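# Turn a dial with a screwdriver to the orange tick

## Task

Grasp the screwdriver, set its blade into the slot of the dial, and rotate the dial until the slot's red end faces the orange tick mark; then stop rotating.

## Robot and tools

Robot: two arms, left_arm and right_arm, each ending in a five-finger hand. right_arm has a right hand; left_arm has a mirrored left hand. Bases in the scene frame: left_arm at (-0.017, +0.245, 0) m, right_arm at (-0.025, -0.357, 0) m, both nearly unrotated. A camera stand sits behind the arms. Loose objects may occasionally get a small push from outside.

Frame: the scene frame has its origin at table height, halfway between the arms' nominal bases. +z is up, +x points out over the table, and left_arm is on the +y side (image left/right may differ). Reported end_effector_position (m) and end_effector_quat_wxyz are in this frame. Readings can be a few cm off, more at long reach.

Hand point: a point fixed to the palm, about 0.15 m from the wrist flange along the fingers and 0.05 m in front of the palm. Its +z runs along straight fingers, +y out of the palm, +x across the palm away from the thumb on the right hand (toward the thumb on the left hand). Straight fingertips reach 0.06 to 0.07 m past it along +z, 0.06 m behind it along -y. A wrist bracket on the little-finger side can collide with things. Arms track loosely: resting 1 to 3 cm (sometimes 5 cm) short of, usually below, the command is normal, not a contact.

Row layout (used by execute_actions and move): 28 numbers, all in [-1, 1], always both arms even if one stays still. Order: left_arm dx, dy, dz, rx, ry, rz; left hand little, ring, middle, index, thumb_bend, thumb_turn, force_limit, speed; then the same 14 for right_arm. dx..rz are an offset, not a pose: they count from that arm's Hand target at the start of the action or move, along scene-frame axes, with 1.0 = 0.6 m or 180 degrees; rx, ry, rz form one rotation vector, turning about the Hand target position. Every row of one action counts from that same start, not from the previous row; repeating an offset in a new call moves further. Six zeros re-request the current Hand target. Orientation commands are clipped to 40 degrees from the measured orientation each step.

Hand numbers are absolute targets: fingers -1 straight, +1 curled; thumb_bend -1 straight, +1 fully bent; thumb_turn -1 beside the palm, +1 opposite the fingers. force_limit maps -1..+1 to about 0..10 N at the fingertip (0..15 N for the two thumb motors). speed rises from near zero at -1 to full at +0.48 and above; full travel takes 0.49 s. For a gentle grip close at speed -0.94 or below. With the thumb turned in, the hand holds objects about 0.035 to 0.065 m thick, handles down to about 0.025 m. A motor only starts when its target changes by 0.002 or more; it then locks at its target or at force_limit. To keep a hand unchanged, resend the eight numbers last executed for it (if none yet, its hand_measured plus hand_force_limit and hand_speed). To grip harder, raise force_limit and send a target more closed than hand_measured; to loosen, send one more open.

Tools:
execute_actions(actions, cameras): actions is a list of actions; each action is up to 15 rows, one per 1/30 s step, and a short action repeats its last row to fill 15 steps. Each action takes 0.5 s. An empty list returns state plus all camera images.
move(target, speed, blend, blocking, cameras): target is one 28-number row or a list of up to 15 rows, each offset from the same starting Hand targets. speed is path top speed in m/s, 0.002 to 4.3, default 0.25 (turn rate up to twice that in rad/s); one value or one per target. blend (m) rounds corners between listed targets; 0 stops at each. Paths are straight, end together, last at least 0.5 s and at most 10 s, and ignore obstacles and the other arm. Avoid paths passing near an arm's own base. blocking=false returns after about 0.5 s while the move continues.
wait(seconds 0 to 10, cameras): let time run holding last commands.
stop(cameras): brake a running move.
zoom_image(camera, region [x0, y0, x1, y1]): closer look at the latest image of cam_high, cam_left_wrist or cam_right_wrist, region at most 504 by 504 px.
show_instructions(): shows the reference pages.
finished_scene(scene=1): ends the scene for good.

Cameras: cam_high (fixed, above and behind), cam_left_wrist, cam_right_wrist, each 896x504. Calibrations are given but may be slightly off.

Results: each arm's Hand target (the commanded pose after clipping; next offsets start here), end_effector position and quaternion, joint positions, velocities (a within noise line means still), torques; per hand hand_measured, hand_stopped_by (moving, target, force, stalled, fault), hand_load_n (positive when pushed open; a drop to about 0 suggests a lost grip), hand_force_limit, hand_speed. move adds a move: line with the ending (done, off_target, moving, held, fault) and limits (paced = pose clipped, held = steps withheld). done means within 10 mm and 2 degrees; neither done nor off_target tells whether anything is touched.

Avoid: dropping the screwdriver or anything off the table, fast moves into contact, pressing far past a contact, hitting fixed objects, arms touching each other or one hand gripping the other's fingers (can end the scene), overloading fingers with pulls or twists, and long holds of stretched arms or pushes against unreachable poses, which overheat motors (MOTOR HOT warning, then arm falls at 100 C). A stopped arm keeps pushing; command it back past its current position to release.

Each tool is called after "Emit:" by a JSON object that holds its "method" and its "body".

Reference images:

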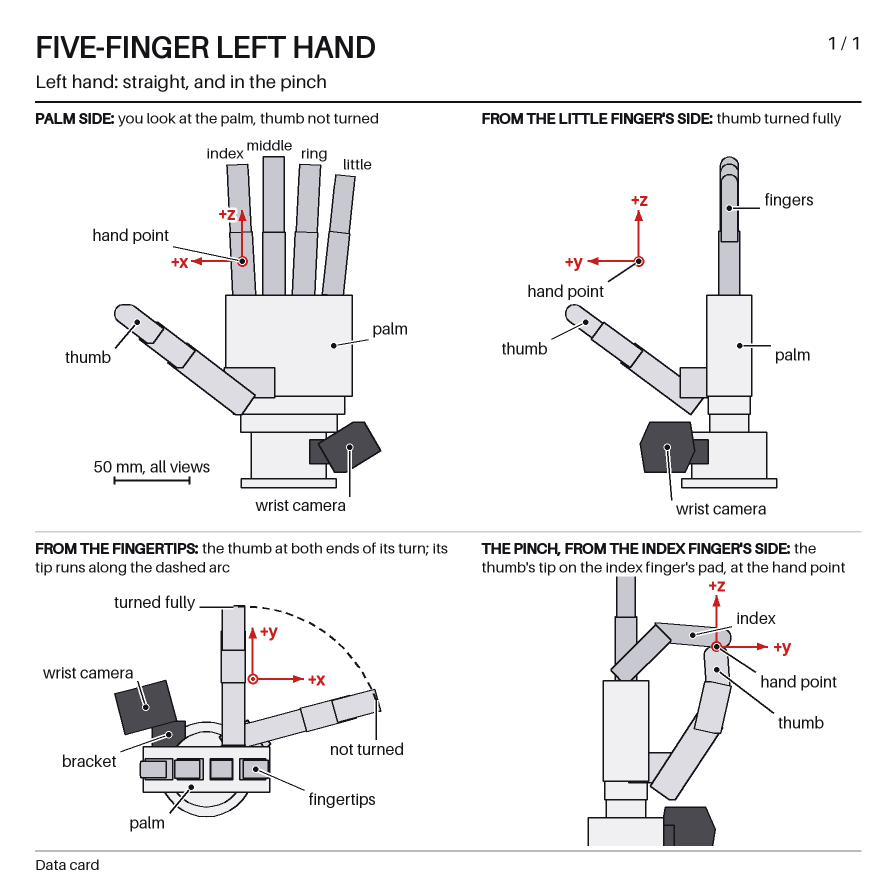

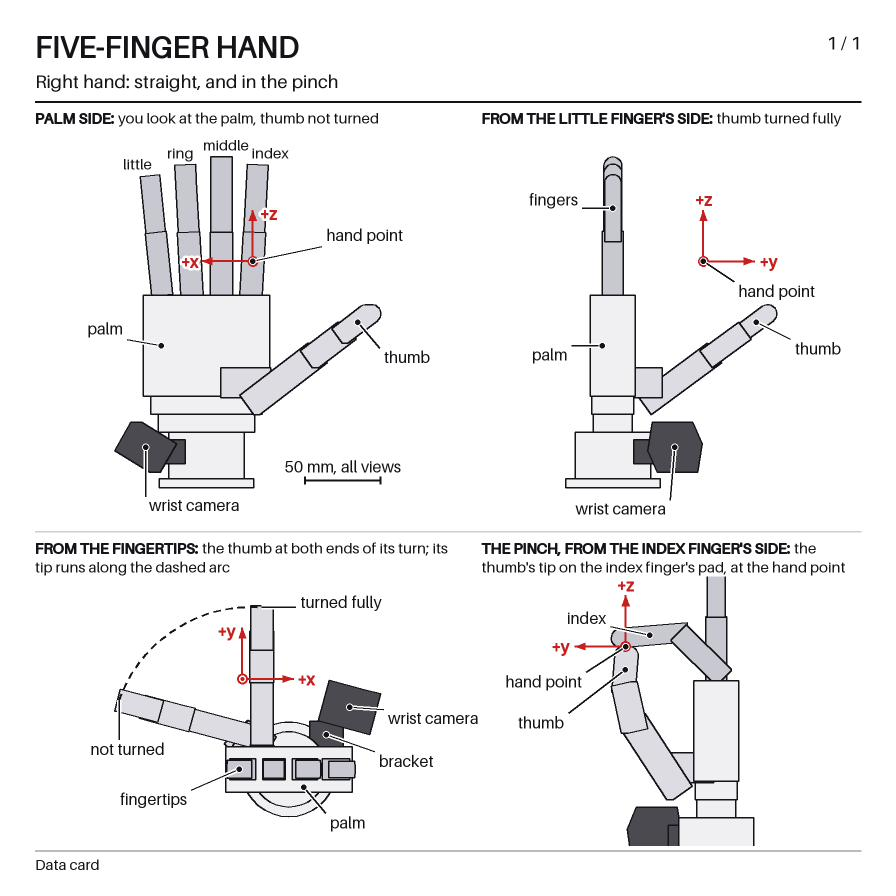

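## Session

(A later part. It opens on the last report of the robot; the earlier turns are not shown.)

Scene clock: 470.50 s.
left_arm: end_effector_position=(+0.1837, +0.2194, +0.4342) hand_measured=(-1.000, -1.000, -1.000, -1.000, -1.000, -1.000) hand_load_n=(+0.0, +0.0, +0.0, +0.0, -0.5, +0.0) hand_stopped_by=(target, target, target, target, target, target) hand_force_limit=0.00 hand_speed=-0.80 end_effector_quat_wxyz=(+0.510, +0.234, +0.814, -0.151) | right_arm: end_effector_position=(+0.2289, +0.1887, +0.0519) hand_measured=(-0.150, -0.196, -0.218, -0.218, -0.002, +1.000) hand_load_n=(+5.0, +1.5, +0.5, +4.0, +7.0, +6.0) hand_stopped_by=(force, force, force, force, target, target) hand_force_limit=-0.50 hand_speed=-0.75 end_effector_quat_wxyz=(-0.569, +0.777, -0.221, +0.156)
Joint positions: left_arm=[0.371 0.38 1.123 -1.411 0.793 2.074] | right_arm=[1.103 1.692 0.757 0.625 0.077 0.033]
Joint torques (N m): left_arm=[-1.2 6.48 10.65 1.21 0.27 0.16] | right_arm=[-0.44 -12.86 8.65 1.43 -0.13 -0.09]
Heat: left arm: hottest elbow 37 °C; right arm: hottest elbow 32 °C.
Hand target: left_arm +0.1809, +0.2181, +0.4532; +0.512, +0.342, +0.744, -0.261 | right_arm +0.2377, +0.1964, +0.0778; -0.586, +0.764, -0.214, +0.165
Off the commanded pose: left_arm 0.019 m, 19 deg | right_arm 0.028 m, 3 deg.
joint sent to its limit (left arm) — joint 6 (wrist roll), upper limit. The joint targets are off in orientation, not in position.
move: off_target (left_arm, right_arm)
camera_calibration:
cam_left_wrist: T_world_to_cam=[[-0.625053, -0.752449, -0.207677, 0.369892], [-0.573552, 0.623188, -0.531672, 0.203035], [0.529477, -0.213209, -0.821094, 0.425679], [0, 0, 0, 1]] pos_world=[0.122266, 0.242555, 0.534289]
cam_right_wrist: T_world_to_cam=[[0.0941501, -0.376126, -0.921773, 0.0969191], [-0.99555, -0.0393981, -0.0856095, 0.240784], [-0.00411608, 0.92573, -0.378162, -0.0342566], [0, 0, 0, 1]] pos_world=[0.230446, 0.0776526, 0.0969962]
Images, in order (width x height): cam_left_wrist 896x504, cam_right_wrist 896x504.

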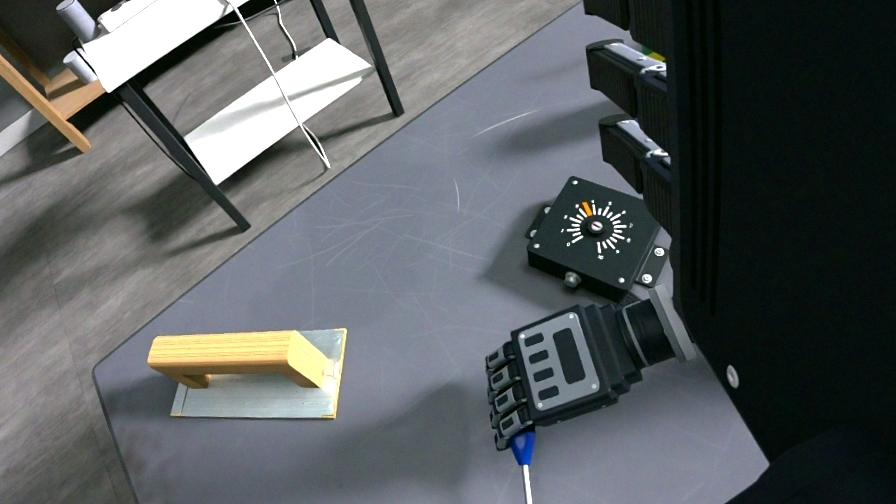

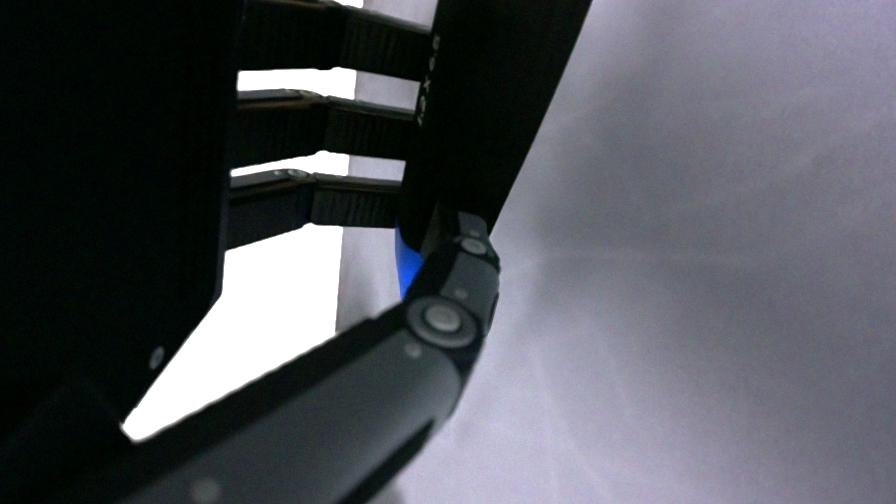

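Emit:
{"method": "move", "body": {"target": [0,0,0,0,0,0,-1,-1,-1,-1,-1,-1,0,-0.8, 0,0,0.05,0,0,0,0.35,0.35,0.35,0.35,0,1,0.1,-0.88], "speed": 0.08, "cameras": ["cam_right_wrist","cam_left_wrist"]}}

Scene clock: 483.37 s.
left_arm: end_effector_position=(+0.1837, +0.2194, +0.4342) hand_measured=(-1.000, -1.000, -1.000, -1.000, -1.000, -1.000) hand_load_n=(+0.0, +0.0, +0.0, +0.0, +0.0, +0.0) hand_stopped_by=(target, target, target, target, target, target) hand_force_limit=0.00 hand_speed=-0.80 end_effector_quat_wxyz=(+0.510, +0.234, +0.814, -0.151) | right_arm: end_effector_position=(+0.2253, +0.1814, +0.0719) hand_measured=(-0.140, -0.176, -0.190, -0.210, -0.002, +1.000) hand_load_n=(+2.5, +5.0, +8.0, +2.0, +12.5, +6.5) hand_stopped_by=(force, force, force, force, target, target) hand_force_limit=0.10 hand_speed=-0.88 end_effector_quat_wxyz=(-0.561, +0.782, -0.222, +0.155)
Joint positions: left_arm=[0.371 0.38 1.123 -1.411 0.793 2.074] | right_arm=[1.103 1.619 0.757 0.532 0.077 0.033]
Joint torques (N m): left_arm=[-0.79 6.71 10.85 1.55 0.38 0.09] | right_arm=[-0.62 -12.28 10.99 1.46 -0.11 -0.11]
Heat: left arm: hottest elbow 37 °C; right arm: hottest elbow 32 °C.
Hand target: left_arm +0.1809, +0.2181, +0.4532; +0.512, +0.342, +0.744, -0.261 | right_arm +0.2377, +0.1964, +0.1078; -0.586, +0.764, -0.214, +0.165
Off the commanded pose: left_arm 0.019 m, 19 deg | right_arm 0.041 m, 4 deg.
joint sent to its limit (left arm) — joint 6 (wrist roll), upper limit. The joint targets are off in orientation, not in position.
move: off_target (left_arm, right_arm)
camera_calibration:
cam_left_wrist: T_world_to_cam=[[-0.625053, -0.752449, -0.207677, 0.369892], [-0.573552, 0.623188, -0.531672, 0.203035], [0.529477, -0.213209, -0.821094, 0.425679], [0, 0, 0, 1]] pos_world=[0.122266, 0.242555, 0.534289]
cam_right_wrist: T_world_to_cam=[[0.0859825, -0.392461, -0.915741, 0.117338], [-0.996268, -0.0408917, -0.0760184, 0.238265], [-0.00761193, 0.918859, -0.394512, -0.0167427], [0, 0, 0, 1]] pos_world=[0.227159, 0.0711779, 0.118959]
Images, in order (width x height): cam_left_wrist 896x504, cam_right_wrist 896x504.

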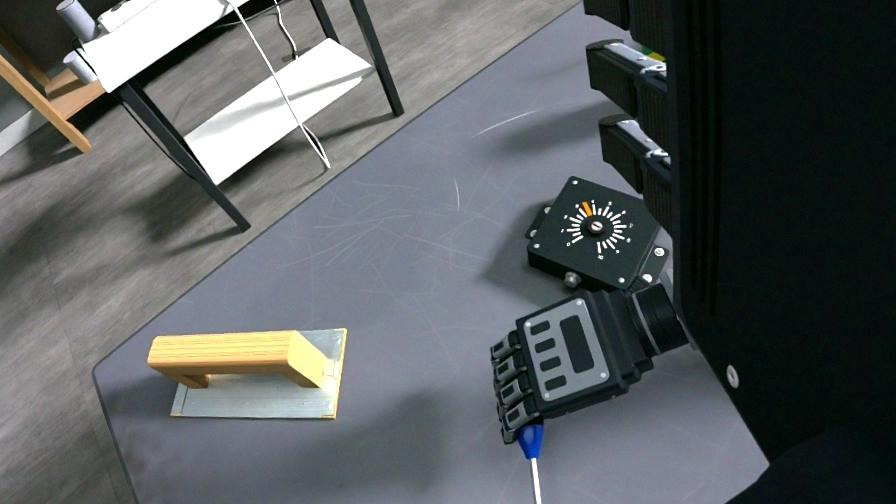

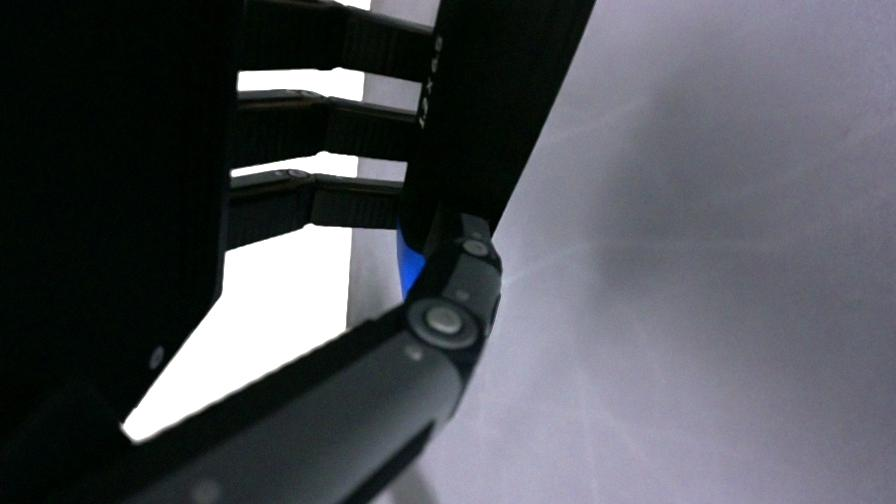

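Emit:
{"method": "move", "body": {"target": [[0,0,0,0,0,0,-1,-1,-1,-1,-1,-1,0,-0.8, 0,-0.05,0.12,0,0,0,0.35,0.35,0.35,0.35,0,1,0.1,-0.88],[0,0,0,0,0,0,-1,-1,-1,-1,-1,-1,0,-0.8, 0.104,-0.377,0.337,-0.3096,-0.3937,-0.0595,0.35,0.35,0.35,0.35,0,1,0.1,-0.88]], "speed": 0.2, "blend": [0.03,0], "cameras": ["all"]}}

Scene clock: 542.97 s.
left_arm: end_effector_position=(+0.1837, +0.2194, +0.4342) hand_measured=(-1.000, -1.000, -1.000, -1.000, -1.000, -1.000) hand_load_n=(+0.0, +0.0, +0.0, +0.0, +0.0, +0.0) hand_stopped_by=(target, target, target, target, target, target) hand_force_limit=0.00 hand_speed=-0.80 end_effector_quat_wxyz=(+0.510, +0.234, +0.814, -0.151) | right_arm: end_effector_position=(+0.2974, -0.0250, +0.2936) hand_measured=(-0.140, -0.176, -0.190, -0.210, -0.002, +1.000) hand_load_n=(+2.5, +4.5, +8.0, +2.0, +12.0, +7.0) hand_stopped_by=(force, force, force, force, target, target) hand_force_limit=0.10 hand_speed=-0.88 end_effector_quat_wxyz=(-0.180, +0.695, +0.190, +0.670)
Joint positions: left_arm=[0.371 0.38 1.123 -1.411 0.793 2.074] | right_arm=[1.156 1.044 0.621 0.376 0.629 -1.547]
Joint torques (N m): left_arm=[-1.2 6.48 10.73 1.26 0.33 0.06] | right_arm=[-0.85 -5.77 9.81 2.18 -0.13 -0.23]
Heat: left arm: hottest elbow 38 °C; right arm: hottest elbow 33 °C.
Hand target: left_arm +0.1809, +0.2181, +0.4532; +0.512, +0.342, +0.744, -0.261 | right_arm +0.3001, -0.0298, +0.3100; -0.183, +0.683, +0.183, +0.683
Off the commanded pose: left_arm 0.019 m, 19 deg | right_arm 0.017 m, 2 deg.
joint sent to its limit (left arm) — joint 6 (wrist roll), upper limit. The joint targets are off in orientation, not in position.
move: off_target (left_arm, right_arm)
camera_calibration:
cam_left_wrist: T_world_to_cam=[[-0.625053, -0.752449, -0.207677, 0.369892], [-0.573552, 0.623188, -0.531672, 0.203035], [0.529477, -0.213209, -0.821094, 0.425679], [0, 0, 0, 1]] pos_world=[0.122266, 0.242555, 0.534289]
cam_right_wrist: T_world_to_cam=[[0.510751, -0.810407, 0.287009, -0.256729], [-0.325873, -0.491415, -0.807662, 0.322672], [0.795575, 0.318986, -0.51508, 0.0423818], [0, 0, 0, 1]] pos_world=[0.202557, -0.0630081, 0.356124]

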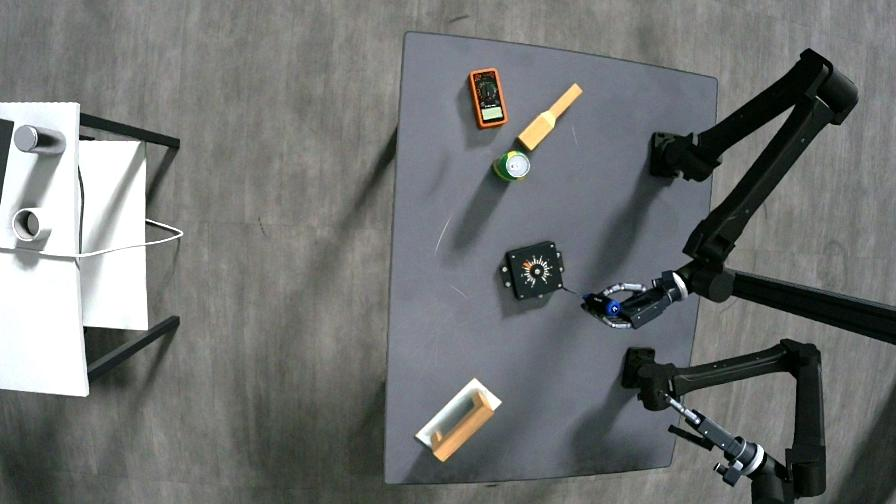

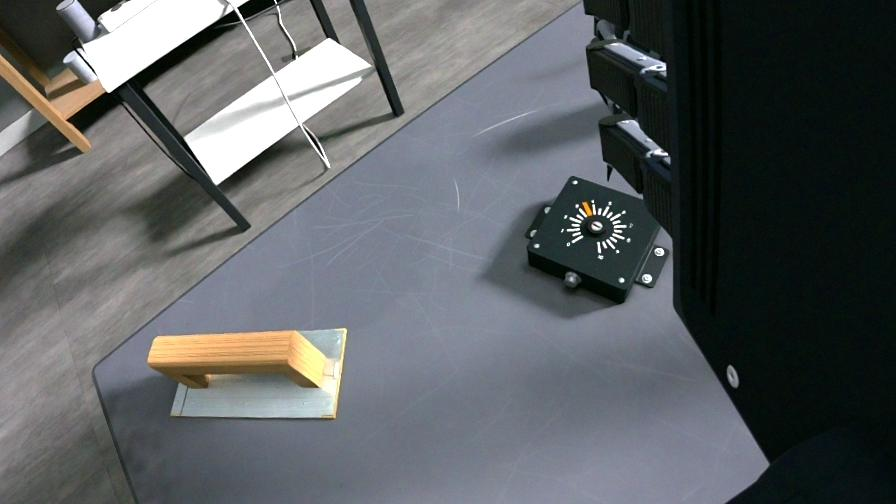

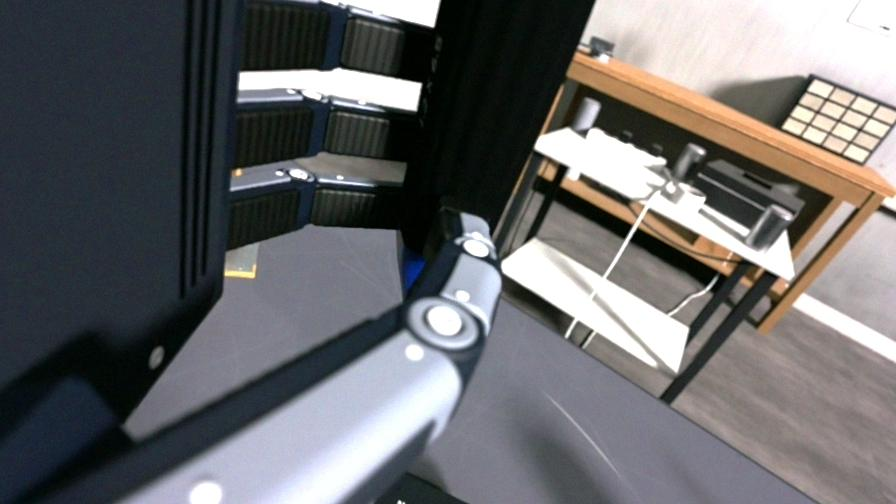

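Emit:
{"method": "zoom_image", "body": {"camera": "cam_high", "region": [540, 260, 660, 340]}}

Scaled by 4.200 from the camera's 896x504 image, which has a finer 1280x720 frame.

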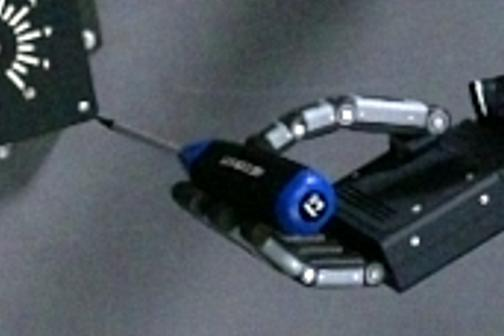

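Emit:
{"method": "move", "body": {"target": [0.032,-0.047,-0.305,0,0,0,-1,-1,-1,-1,-1,-1,0,-0.8, 0.025,-0.02,-0.125,0,0,-0.1667,0.35,0.35,0.35,0.35,0,1,0.1,-0.88], "speed": 0.15, "cameras": ["cam_high","cam_left_wrist"]}}

Scene clock: 612.87 s.
left_arm: end_effector_position=(+0.1990, +0.1895, +0.2612) hand_measured=(-1.000, -1.000, -1.000, -1.000, -1.000, -1.000) hand_load_n=(+0.0, +0.0, +0.0, +0.0, +0.0, +0.0) hand_stopped_by=(target, target, target, target, target, target) hand_force_limit=0.00 hand_speed=-0.80 end_effector_quat_wxyz=(+0.511, +0.276, +0.783, -0.222) | right_arm: end_effector_position=(+0.3102, -0.0596, +0.2142) hand_measured=(-0.140, -0.176, -0.190, -0.210, -0.002, +1.000) hand_load_n=(+2.5, +5.5, +8.0, +2.0, +12.0, +7.0) hand_stopped_by=(force, force, force, force, target, target) hand_force_limit=0.10 hand_speed=-0.88 end_effector_quat_wxyz=(+0.016, +0.716, +0.014, +0.698)
Joint positions: left_arm=[0.318 0.134 0.583 -1.13 0.924 2.074] | right_arm=[1.192 1.426 0.669 0.687 1.197 -1.548]
Joint torques (N m): left_arm=[-0.62 4.37 8.81 2.59 0.54 0.08] | right_arm=[0.56 -7.24 12.49 1.74 0.24 -0.2]
Heat: left arm: hottest elbow 38 °C; right arm: hottest elbow 35 °C.
Hand target: left_arm +0.2001, +0.1898, +0.2701; +0.512, +0.342, +0.744, -0.261 | right_arm +0.3151, -0.0417, +0.2351; +0.000, +0.707, +0.000, +0.707
Off the commanded pose: left_arm 0.009 m, 10 deg | right_arm 0.028 m, 3 deg.
joint sent to its limit (left arm) — joint 6 (wrist roll), upper limit. The joint targets are off in orientation, not in position.
move: off_target (left_arm, right_arm)
camera_calibration:
cam_left_wrist: T_world_to_cam=[[-0.732921, -0.661851, -0.157415, 0.31229], [-0.467283, 0.657924, -0.590578, 0.126148], [0.494442, -0.35929, -0.791478, 0.296047], [0, 0, 0, 1]] pos_world=[0.141453, 0.23006, 0.357974]
Images, in order (width x height): cam_high 896x504, cam_left_wrist 896x504.

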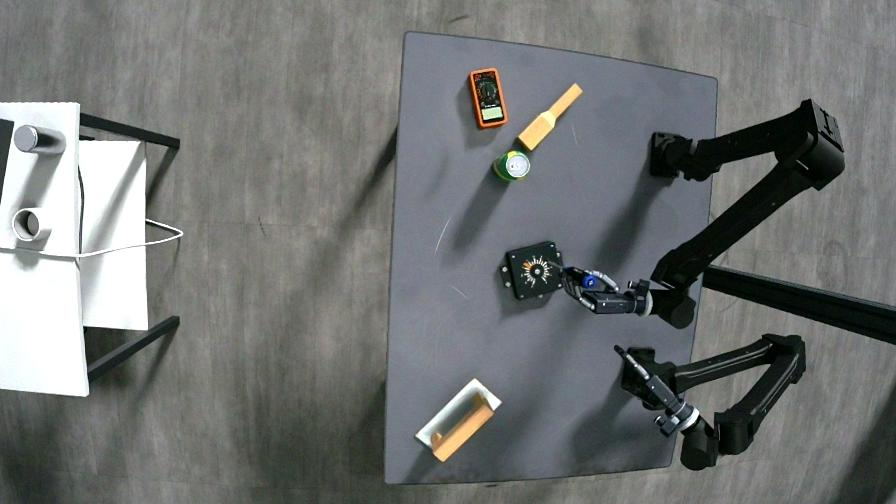

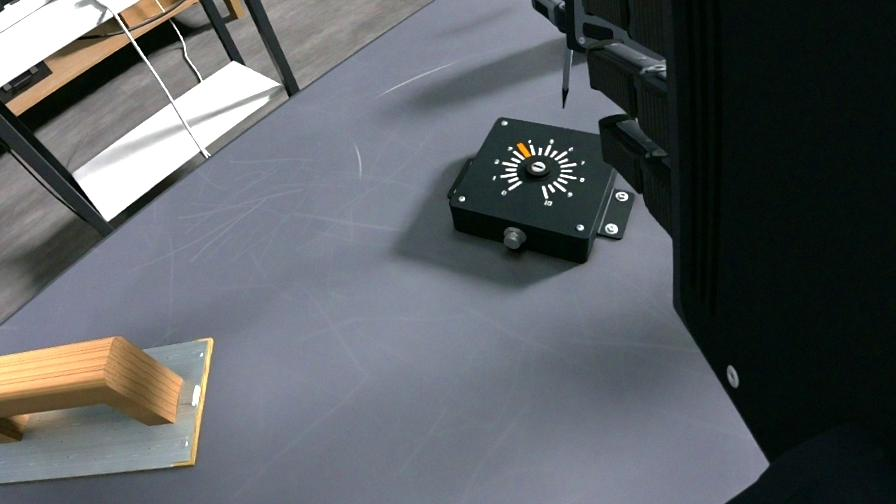

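Emit:
{"method": "zoom_image", "body": {"camera": "cam_left_wrist", "region": [500, 10, 630, 210]}}

Emit:
{"method": "zoom_image", "body": {"camera": "cam_high", "region": [500, 235, 620, 315]}}

Scaled by 2.520 from the camera's 896x504 image, which has a finer 1280x720 frame.

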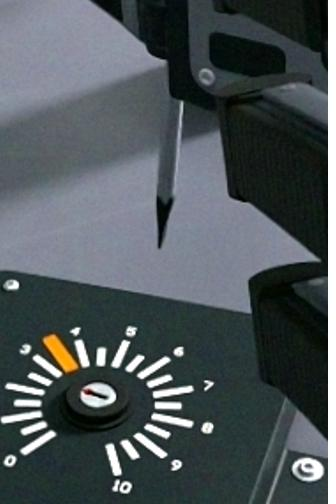

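Scaled by 4.200 from the camera's 896x504 image, which has a finer 1280x720 frame.

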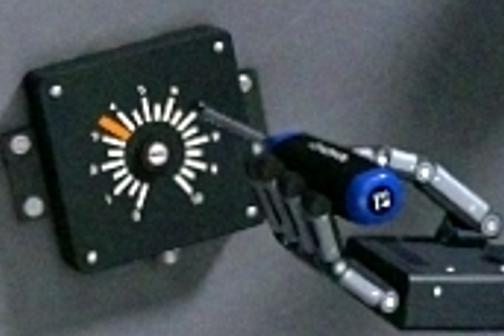

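Emit:
{"method": "move", "body": {"target": [0,0,0,0,0,0,-1,-1,-1,-1,-1,-1,0,-0.8, 0.032,0.003,0,0,0,0.389,0.35,0.35,0.35,0.35,0,1,0.1,-0.88], "speed": 0.2, "cameras": ["cam_high","cam_left_wrist"]}}

Emit:
{"method": "zoom_image", "body": {"camera": "cam_left_wrist", "region": [480, 60, 620, 200]}}

Emit:
{"method": "zoom_image", "body": {"camera": "cam_high", "region": [500, 235, 620, 315]}}

Scene clock: 654.73 s.
left_arm: end_effector_position=(+0.1990, +0.1895, +0.2613) hand_measured=(-1.000, -1.000, -1.000, -1.000, -1.000, -1.000) hand_load_n=(+0.0, +0.0, +0.0, +0.0, +0.0, +0.0) hand_stopped_by=(target, target, target, target, target, target) hand_force_limit=0.00 hand_speed=-0.80 end_effector_quat_wxyz=(+0.511, +0.276, +0.783, -0.222) | right_arm: end_effector_position=(+0.3244, -0.0417, +0.2186) hand_measured=(-0.140, -0.176, -0.190, -0.210, -0.002, +1.000) hand_load_n=(+2.5, +5.0, +8.0, +2.5, +12.0, +7.0) hand_stopped_by=(force, force, force, force, target, target) hand_force_limit=0.10 hand_speed=-0.88 end_effector_quat_wxyz=(-0.413, +0.594, +0.401, +0.562)
Joint positions: left_arm=[0.318 0.134 0.583 -1.13 0.924 2.074] | right_arm=[0.587 1.074 0.406 0.635 -0.638 -1.55]
Joint torques (N m): left_arm=[-0.56 3.55 8.77 2.54 0.54 0.11] | right_arm=[-0.73 -3.25 10.73 1.95 -0.2 -0.2]
Heat: left arm: hottest elbow 39 °C; right arm: hottest elbow 35 °C.
Hand target: left_arm +0.2001, +0.1899, +0.2701; +0.512, +0.342, +0.744, -0.261 | right_arm +0.3343, -0.0399, +0.2350; -0.406, +0.579, +0.406, +0.579
Off the commanded pose: left_arm 0.009 m, 10 deg | right_arm 0.019 m, 3 deg.
joint sent to its limit (left arm) — joint 6 (wrist roll), upper limit. The joint targets are off in orientation, not in position.
move: off_target (left_arm, right_arm)
camera_calibration:
cam_left_wrist: T_world_to_cam=[[-0.733165, -0.661617, -0.157265, 0.312217], [-0.467015, 0.657944, -0.590768, 0.126174], [0.494333, -0.359685, -0.791366, 0.296113], [0, 0, 0, 1]] pos_world=[0.141453, 0.23006, 0.357974]
Images, in order (width x height): cam_high 896x504, cam_left_wrist 896x504.

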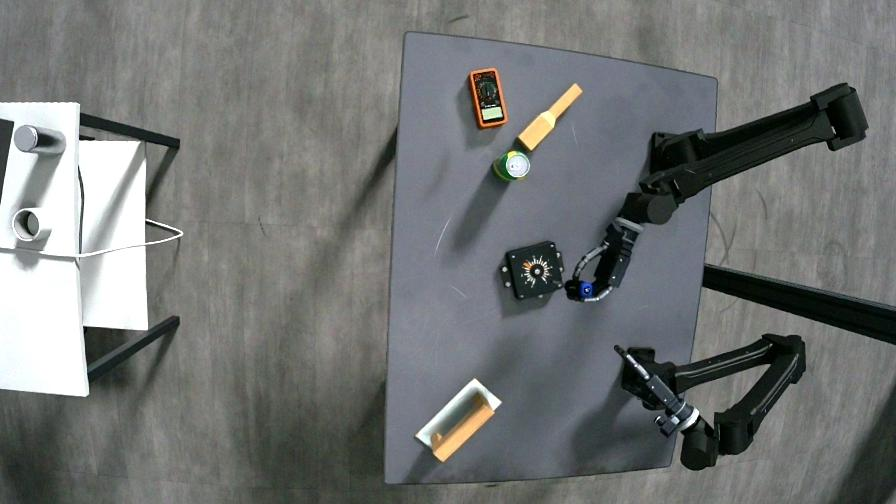

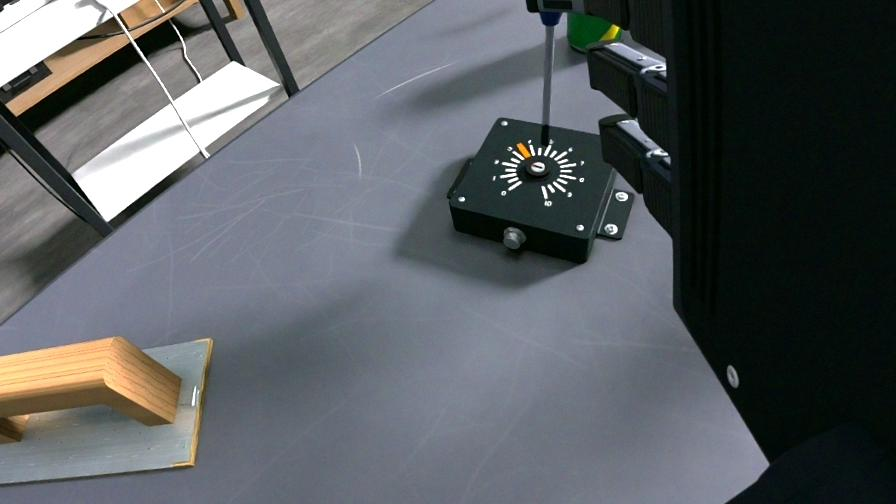

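Scaled by 3.600 from the camera's 896x504 image, which has a finer 1280x720 frame.

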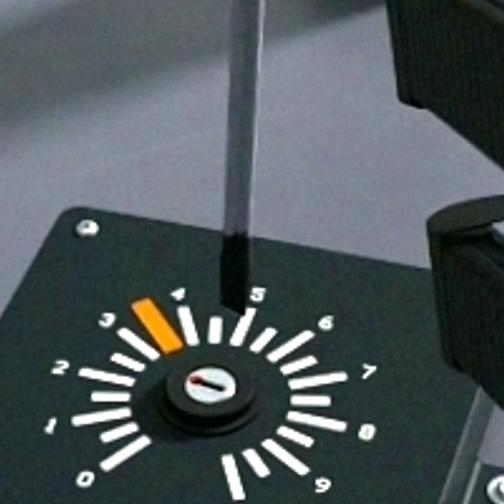

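Scaled by 4.200 from the camera's 896x504 image, which has a finer 1280x720 frame.

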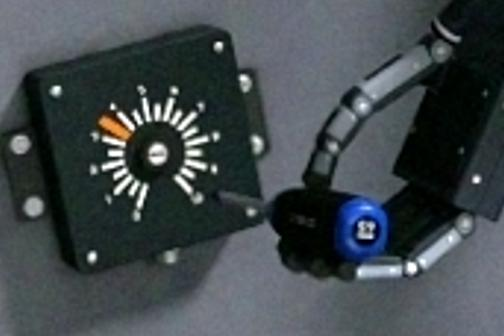

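Emit:
{"method": "zoom_image", "body": {"camera": "cam_left_wrist", "region": [520, 120, 570, 180]}}

Scaled by 8.400 from the camera's 896x504 image, which has a finer 1280x720 frame.

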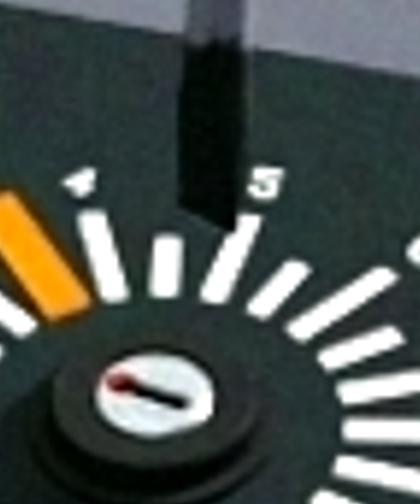

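Emit:
{"method": "move", "body": {"target": [0,0,0,0,0,0,-1,-1,-1,-1,-1,-1,0,-0.8, 0.035,-0.0043,-0.0367,-0.0278,-0.0112,0.0723,0.35,0.35,0.35,0.35,0,1,0.1,-0.88], "speed": 0.1, "cameras": ["cam_high","cam_left_wrist"]}}

Emit:
{"method": "zoom_image", "body": {"camera": "cam_left_wrist", "region": [490, 70, 590, 190]}}

Emit:
{"method": "zoom_image", "body": {"camera": "cam_high", "region": [500, 235, 620, 315]}}

Scene clock: 737.57 s.
left_arm: end_effector_position=(+0.1990, +0.1895, +0.2613) hand_measured=(-1.000, -1.000, -1.000, -1.000, -1.000, -1.000) hand_load_n=(+0.0, +0.0, +0.0, +0.0, +0.0, +0.0) hand_stopped_by=(target, target, target, target, target, target) hand_force_limit=0.00 hand_speed=-0.80 end_effector_quat_wxyz=(+0.511, +0.276, +0.783, -0.222) | right_arm: end_effector_position=(+0.3345, -0.0485, +0.1851) hand_measured=(-0.140, -0.176, -0.190, -0.210, -0.002, +1.000) hand_load_n=(+2.5, +5.0, +8.0, +2.5, +12.0, +7.0) hand_stopped_by=(force, force, force, force, target, target) hand_force_limit=0.10 hand_speed=-0.88 end_effector_quat_wxyz=(-0.448, +0.558, +0.490, +0.497)
Joint positions: left_arm=[0.318 0.134 0.583 -1.13 0.924 2.074] | right_arm=[0.424 1.207 0.467 0.543 -1.019 -1.727]
Joint torques (N m): left_arm=[-0.26 3.96 8.68 2.54 0.52 0.07] | right_arm=[-0.62 -4.48 13 1.28 -0.36 -0.24]
Heat: left arm: hottest elbow 38 °C; right arm: hottest elbow 38 °C.
Hand target: left_arm +0.2001, +0.1899, +0.2701; +0.512, +0.342, +0.744, -0.261 | right_arm +0.3552, -0.0425, +0.2130; -0.436, +0.536, +0.501, +0.521
Off the commanded pose: left_arm 0.009 m, 10 deg | right_arm 0.035 m, 4 deg.
joint sent to its limit (left arm) — joint 6 (wrist roll), upper limit. The joint targets are off in orientation, not in position.
move: off_target (left_arm, right_arm)
camera_calibration:
cam_left_wrist: T_world_to_cam=[[-0.733165, -0.661617, -0.157265, 0.312217], [-0.467015, 0.657944, -0.590768, 0.126174], [0.494333, -0.359685, -0.791366, 0.296113], [0, 0, 0, 1]] pos_world=[0.141453, 0.23006, 0.357974]
Images, in order (width x height): cam_high 896x504, cam_left_wrist 896x504.

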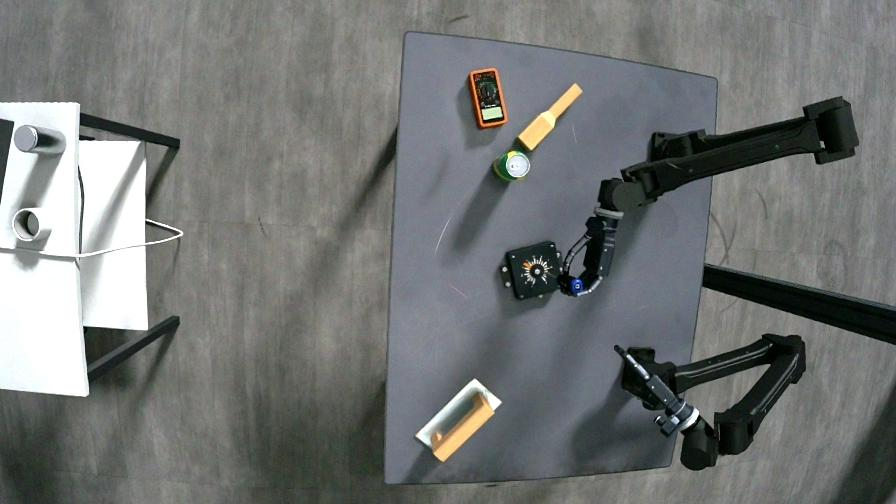

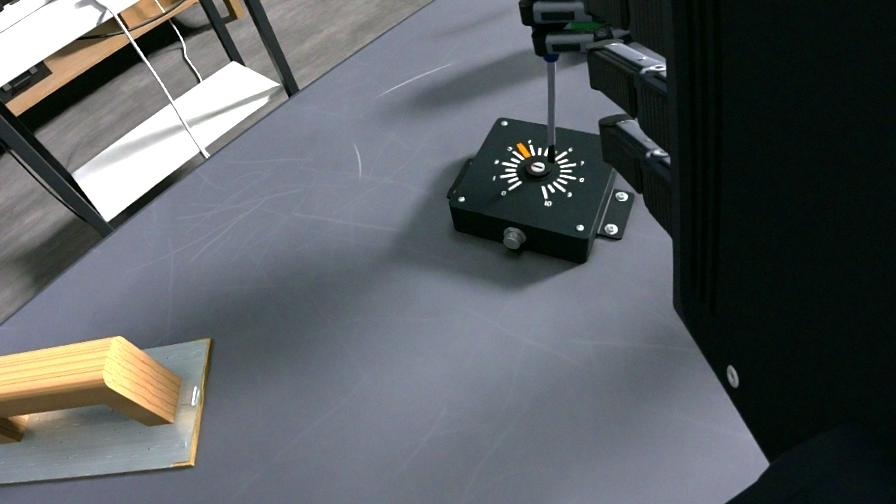

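Scaled by 4.200 from the camera's 896x504 image, which has a finer 1280x720 frame.

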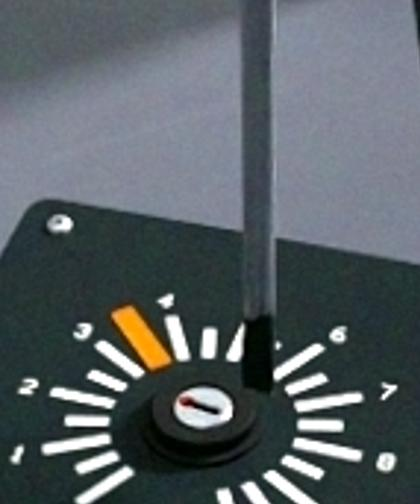

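Scaled by 4.200 from the camera's 896x504 image, which has a finer 1280x720 frame.

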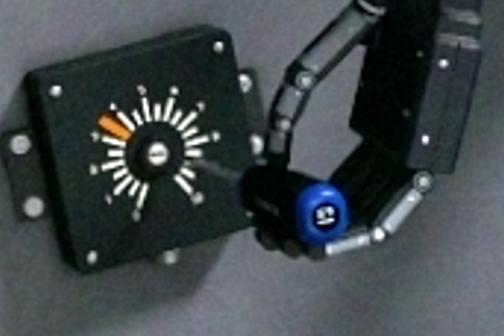

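Emit:
{"method": "move", "body": {"target": [0,0,0,0,0,0,-1,-1,-1,-1,-1,-1,0,-0.8, 0.0195,0.0015,0.005,-0.0095,-0.0137,0,0.35,0.35,0.35,0.35,0,1,0.1,-0.88], "speed": 0.08, "cameras": ["cam_high","cam_left_wrist"]}}

Emit:
{"method": "zoom_image", "body": {"camera": "cam_left_wrist", "region": [490, 70, 590, 190]}}

Emit:
{"method": "zoom_image", "body": {"camera": "cam_high", "region": [500, 235, 620, 315]}}

Scene clock: 768.30 s.
left_arm: end_effector_position=(+0.1990, +0.1895, +0.2613) hand_measured=(-1.000, -1.000, -1.000, -1.000, -1.000, -1.000) hand_load_n=(+0.0, +0.0, -0.5, +0.0, +0.0, +0.0) hand_stopped_by=(target, target, target, target, target, target) hand_force_limit=0.00 hand_speed=-0.80 end_effector_quat_wxyz=(+0.511, +0.276, +0.783, -0.222) | right_arm: end_effector_position=(+0.3453, -0.0474, +0.1875) hand_measured=(-0.140, -0.176, -0.190, -0.210, -0.002, +1.000) hand_load_n=(+2.5, +5.0, +8.5, +2.5, +11.5, +7.0) hand_stopped_by=(force, force, force, force, target, target) hand_force_limit=0.10 hand_speed=-0.88 end_effector_quat_wxyz=(-0.431, +0.552, +0.508, +0.501)
Joint positions: left_arm=[0.318 0.134 0.583 -1.13 0.924 2.074] | right_arm=[0.419 1.218 0.503 0.471 -1.019 -1.814]
Joint torques (N m): left_arm=[-1.32 3.72 8.72 2.55 0.53 0.06] | right_arm=[-0.91 -4.25 13.29 1.26 -0.31 -0.29]
Heat: left arm: hottest elbow 38 °C; right arm: hottest elbow 39 °C.
Hand target: left_arm +0.2001, +0.1899, +0.2701; +0.512, +0.342, +0.744, -0.261 | right_arm +0.3670, -0.0417, +0.2158; -0.417, +0.531, +0.518, +0.525
Off the commanded pose: left_arm 0.009 m, 10 deg | right_arm 0.036 m, 4 deg.
joint sent to its limit (left arm) — joint 6 (wrist roll), upper limit. The joint targets are off in orientation, not in position.
move: off_target (left_arm, right_arm)
camera_calibration:
cam_left_wrist: T_world_to_cam=[[-0.733165, -0.661617, -0.157265, 0.312217], [-0.467015, 0.657944, -0.590768, 0.126174], [0.494333, -0.359685, -0.791366, 0.296113], [0, 0, 0, 1]] pos_world=[0.141453, 0.23006, 0.357974]
Images, in order (width x height): cam_high 896x504, cam_left_wrist 896x504.

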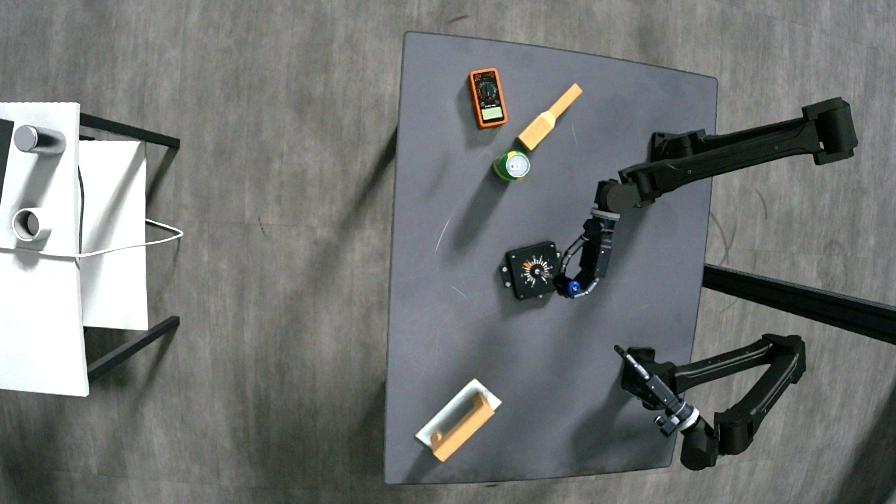

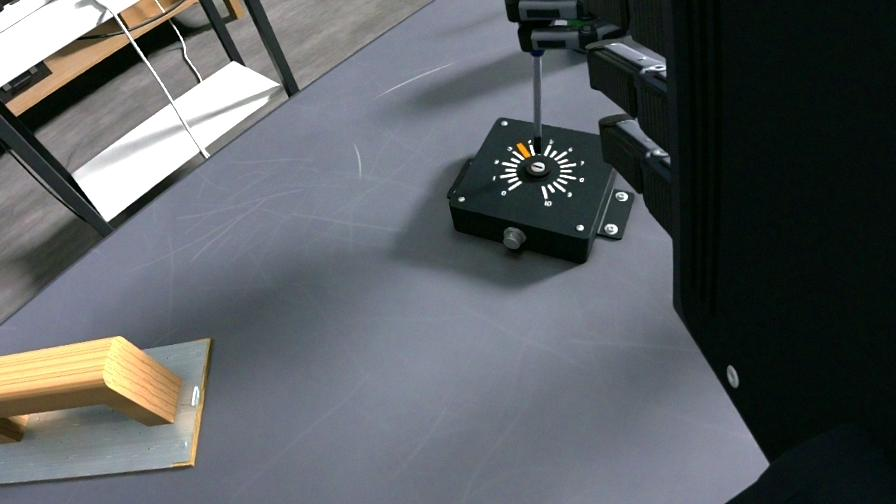

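Scaled by 4.200 from the camera's 896x504 image, which has a finer 1280x720 frame.

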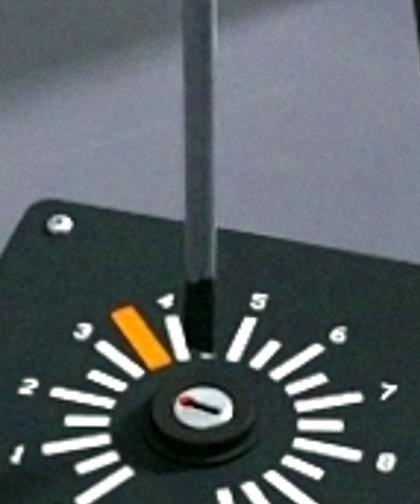

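Scaled by 4.200 from the camera's 896x504 image, which has a finer 1280x720 frame.

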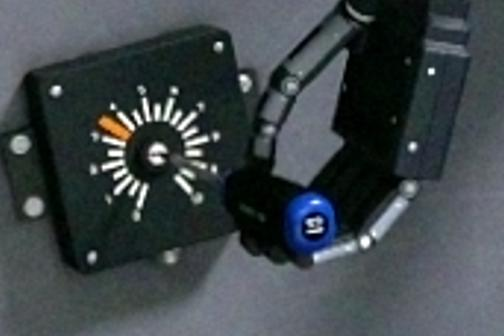

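Emit:
{"method": "move", "body": {"target": [0,0,0,0,0,0,-1,-1,-1,-1,-1,-1,0,-0.8, 0.0,0,-0.018,0,0,0,0.35,0.35,0.35,0.35,0,1,0.1,-0.88], "speed": 0.04, "cameras": ["cam_high","cam_left_wrist"]}}

Emit:
{"method": "zoom_image", "body": {"camera": "cam_left_wrist", "region": [510, 120, 570, 190]}}

Emit:
{"method": "zoom_image", "body": {"camera": "cam_high", "region": [500, 235, 620, 315]}}

Scene clock: 798.80 s.
left_arm: end_effector_position=(+0.1990, +0.1895, +0.2613) hand_measured=(-1.000, -1.000, -1.000, -1.000, -1.000, -1.000) hand_load_n=(+0.0, +0.0, +0.0, +0.0, +0.0, +0.0) hand_stopped_by=(target, target, target, target, target, target) hand_force_limit=0.00 hand_speed=-0.80 end_effector_quat_wxyz=(+0.511, +0.276, +0.783, -0.222) | right_arm: end_effector_position=(+0.3478, -0.0463, +0.1792) hand_measured=(-0.140, -0.176, -0.190, -0.210, -0.002, +1.000) hand_load_n=(+2.5, +5.0, +8.5, +2.5, +12.0, +7.0) hand_stopped_by=(force, force, force, force, target, target) hand_force_limit=0.10 hand_speed=-0.88 end_effector_quat_wxyz=(-0.431, +0.555, +0.508, +0.498)
Joint positions: left_arm=[0.318 0.134 0.583 -1.13 0.924 2.074] | right_arm=[0.419 1.246 0.503 0.488 -1.019 -1.816]
Joint torques (N m): left_arm=[-0.38 3.66 8.76 2.54 0.56 0.06] | right_arm=[-0.79 -4.66 11.96 2.06 -0.34 -0.24]
Heat: left arm: hottest elbow 38 °C; right arm: hottest elbow 41 °C.
Hand target: left_arm +0.2001, +0.1899, +0.2701; +0.512, +0.342, +0.744, -0.261 | right_arm +0.3670, -0.0417, +0.2052; -0.417, +0.531, +0.518, +0.525
Off the commanded pose: left_arm 0.009 m, 10 deg | right_arm 0.033 m, 5 deg.
joint sent to its limit (left arm) — joint 6 (wrist roll), upper limit. The joint targets are off in orientation, not in position.
move: off_target (left_arm, right_arm)
camera_calibration:
cam_left_wrist: T_world_to_cam=[[-0.733165, -0.661617, -0.157265, 0.312217], [-0.467015, 0.657944, -0.590768, 0.126174], [0.494333, -0.359685, -0.791366, 0.296113], [0, 0, 0, 1]] pos_world=[0.141453, 0.23006, 0.357974]
Images, in order (width x height): cam_high 896x504, cam_left_wrist 896x504.

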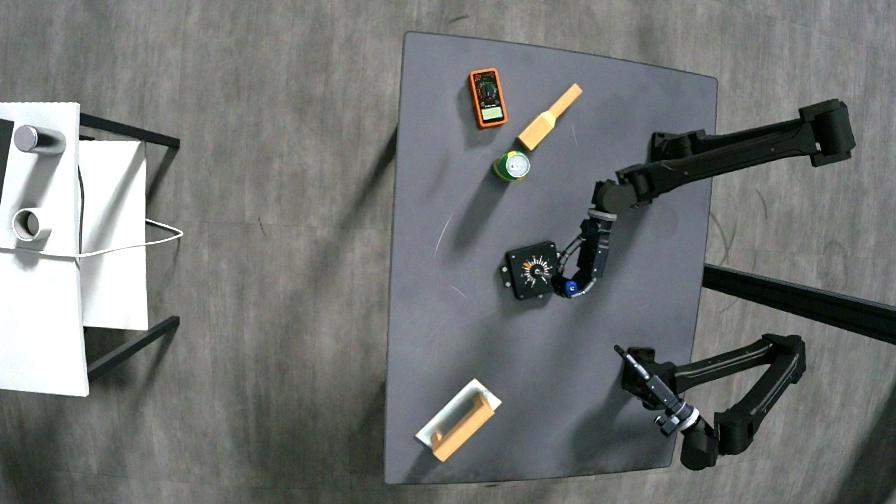

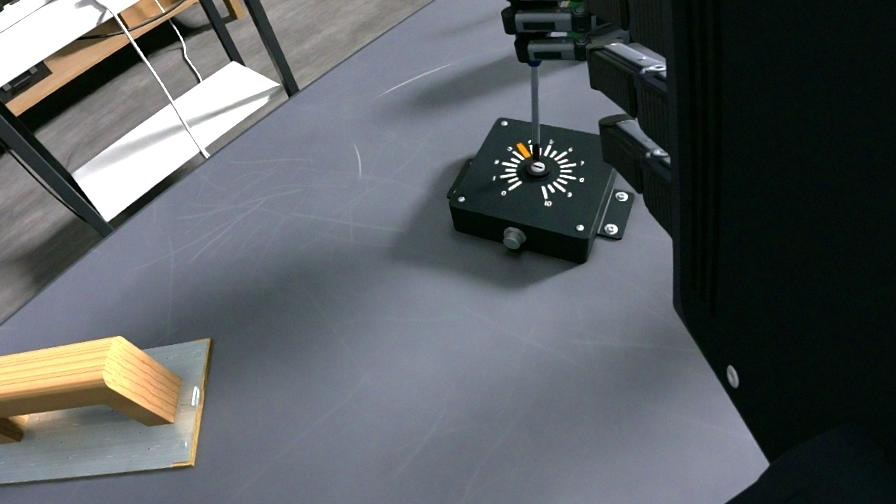

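Scaled by 7.200 from the camera's 896x504 image, which has a finer 1280x720 frame.

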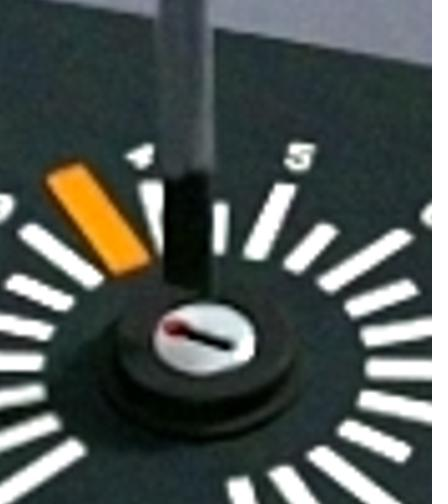

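Scaled by 4.200 from the camera's 896x504 image, which has a finer 1280x720 frame.

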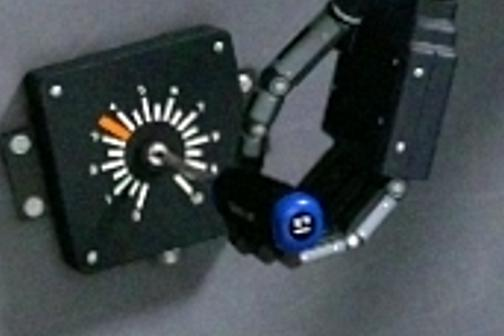

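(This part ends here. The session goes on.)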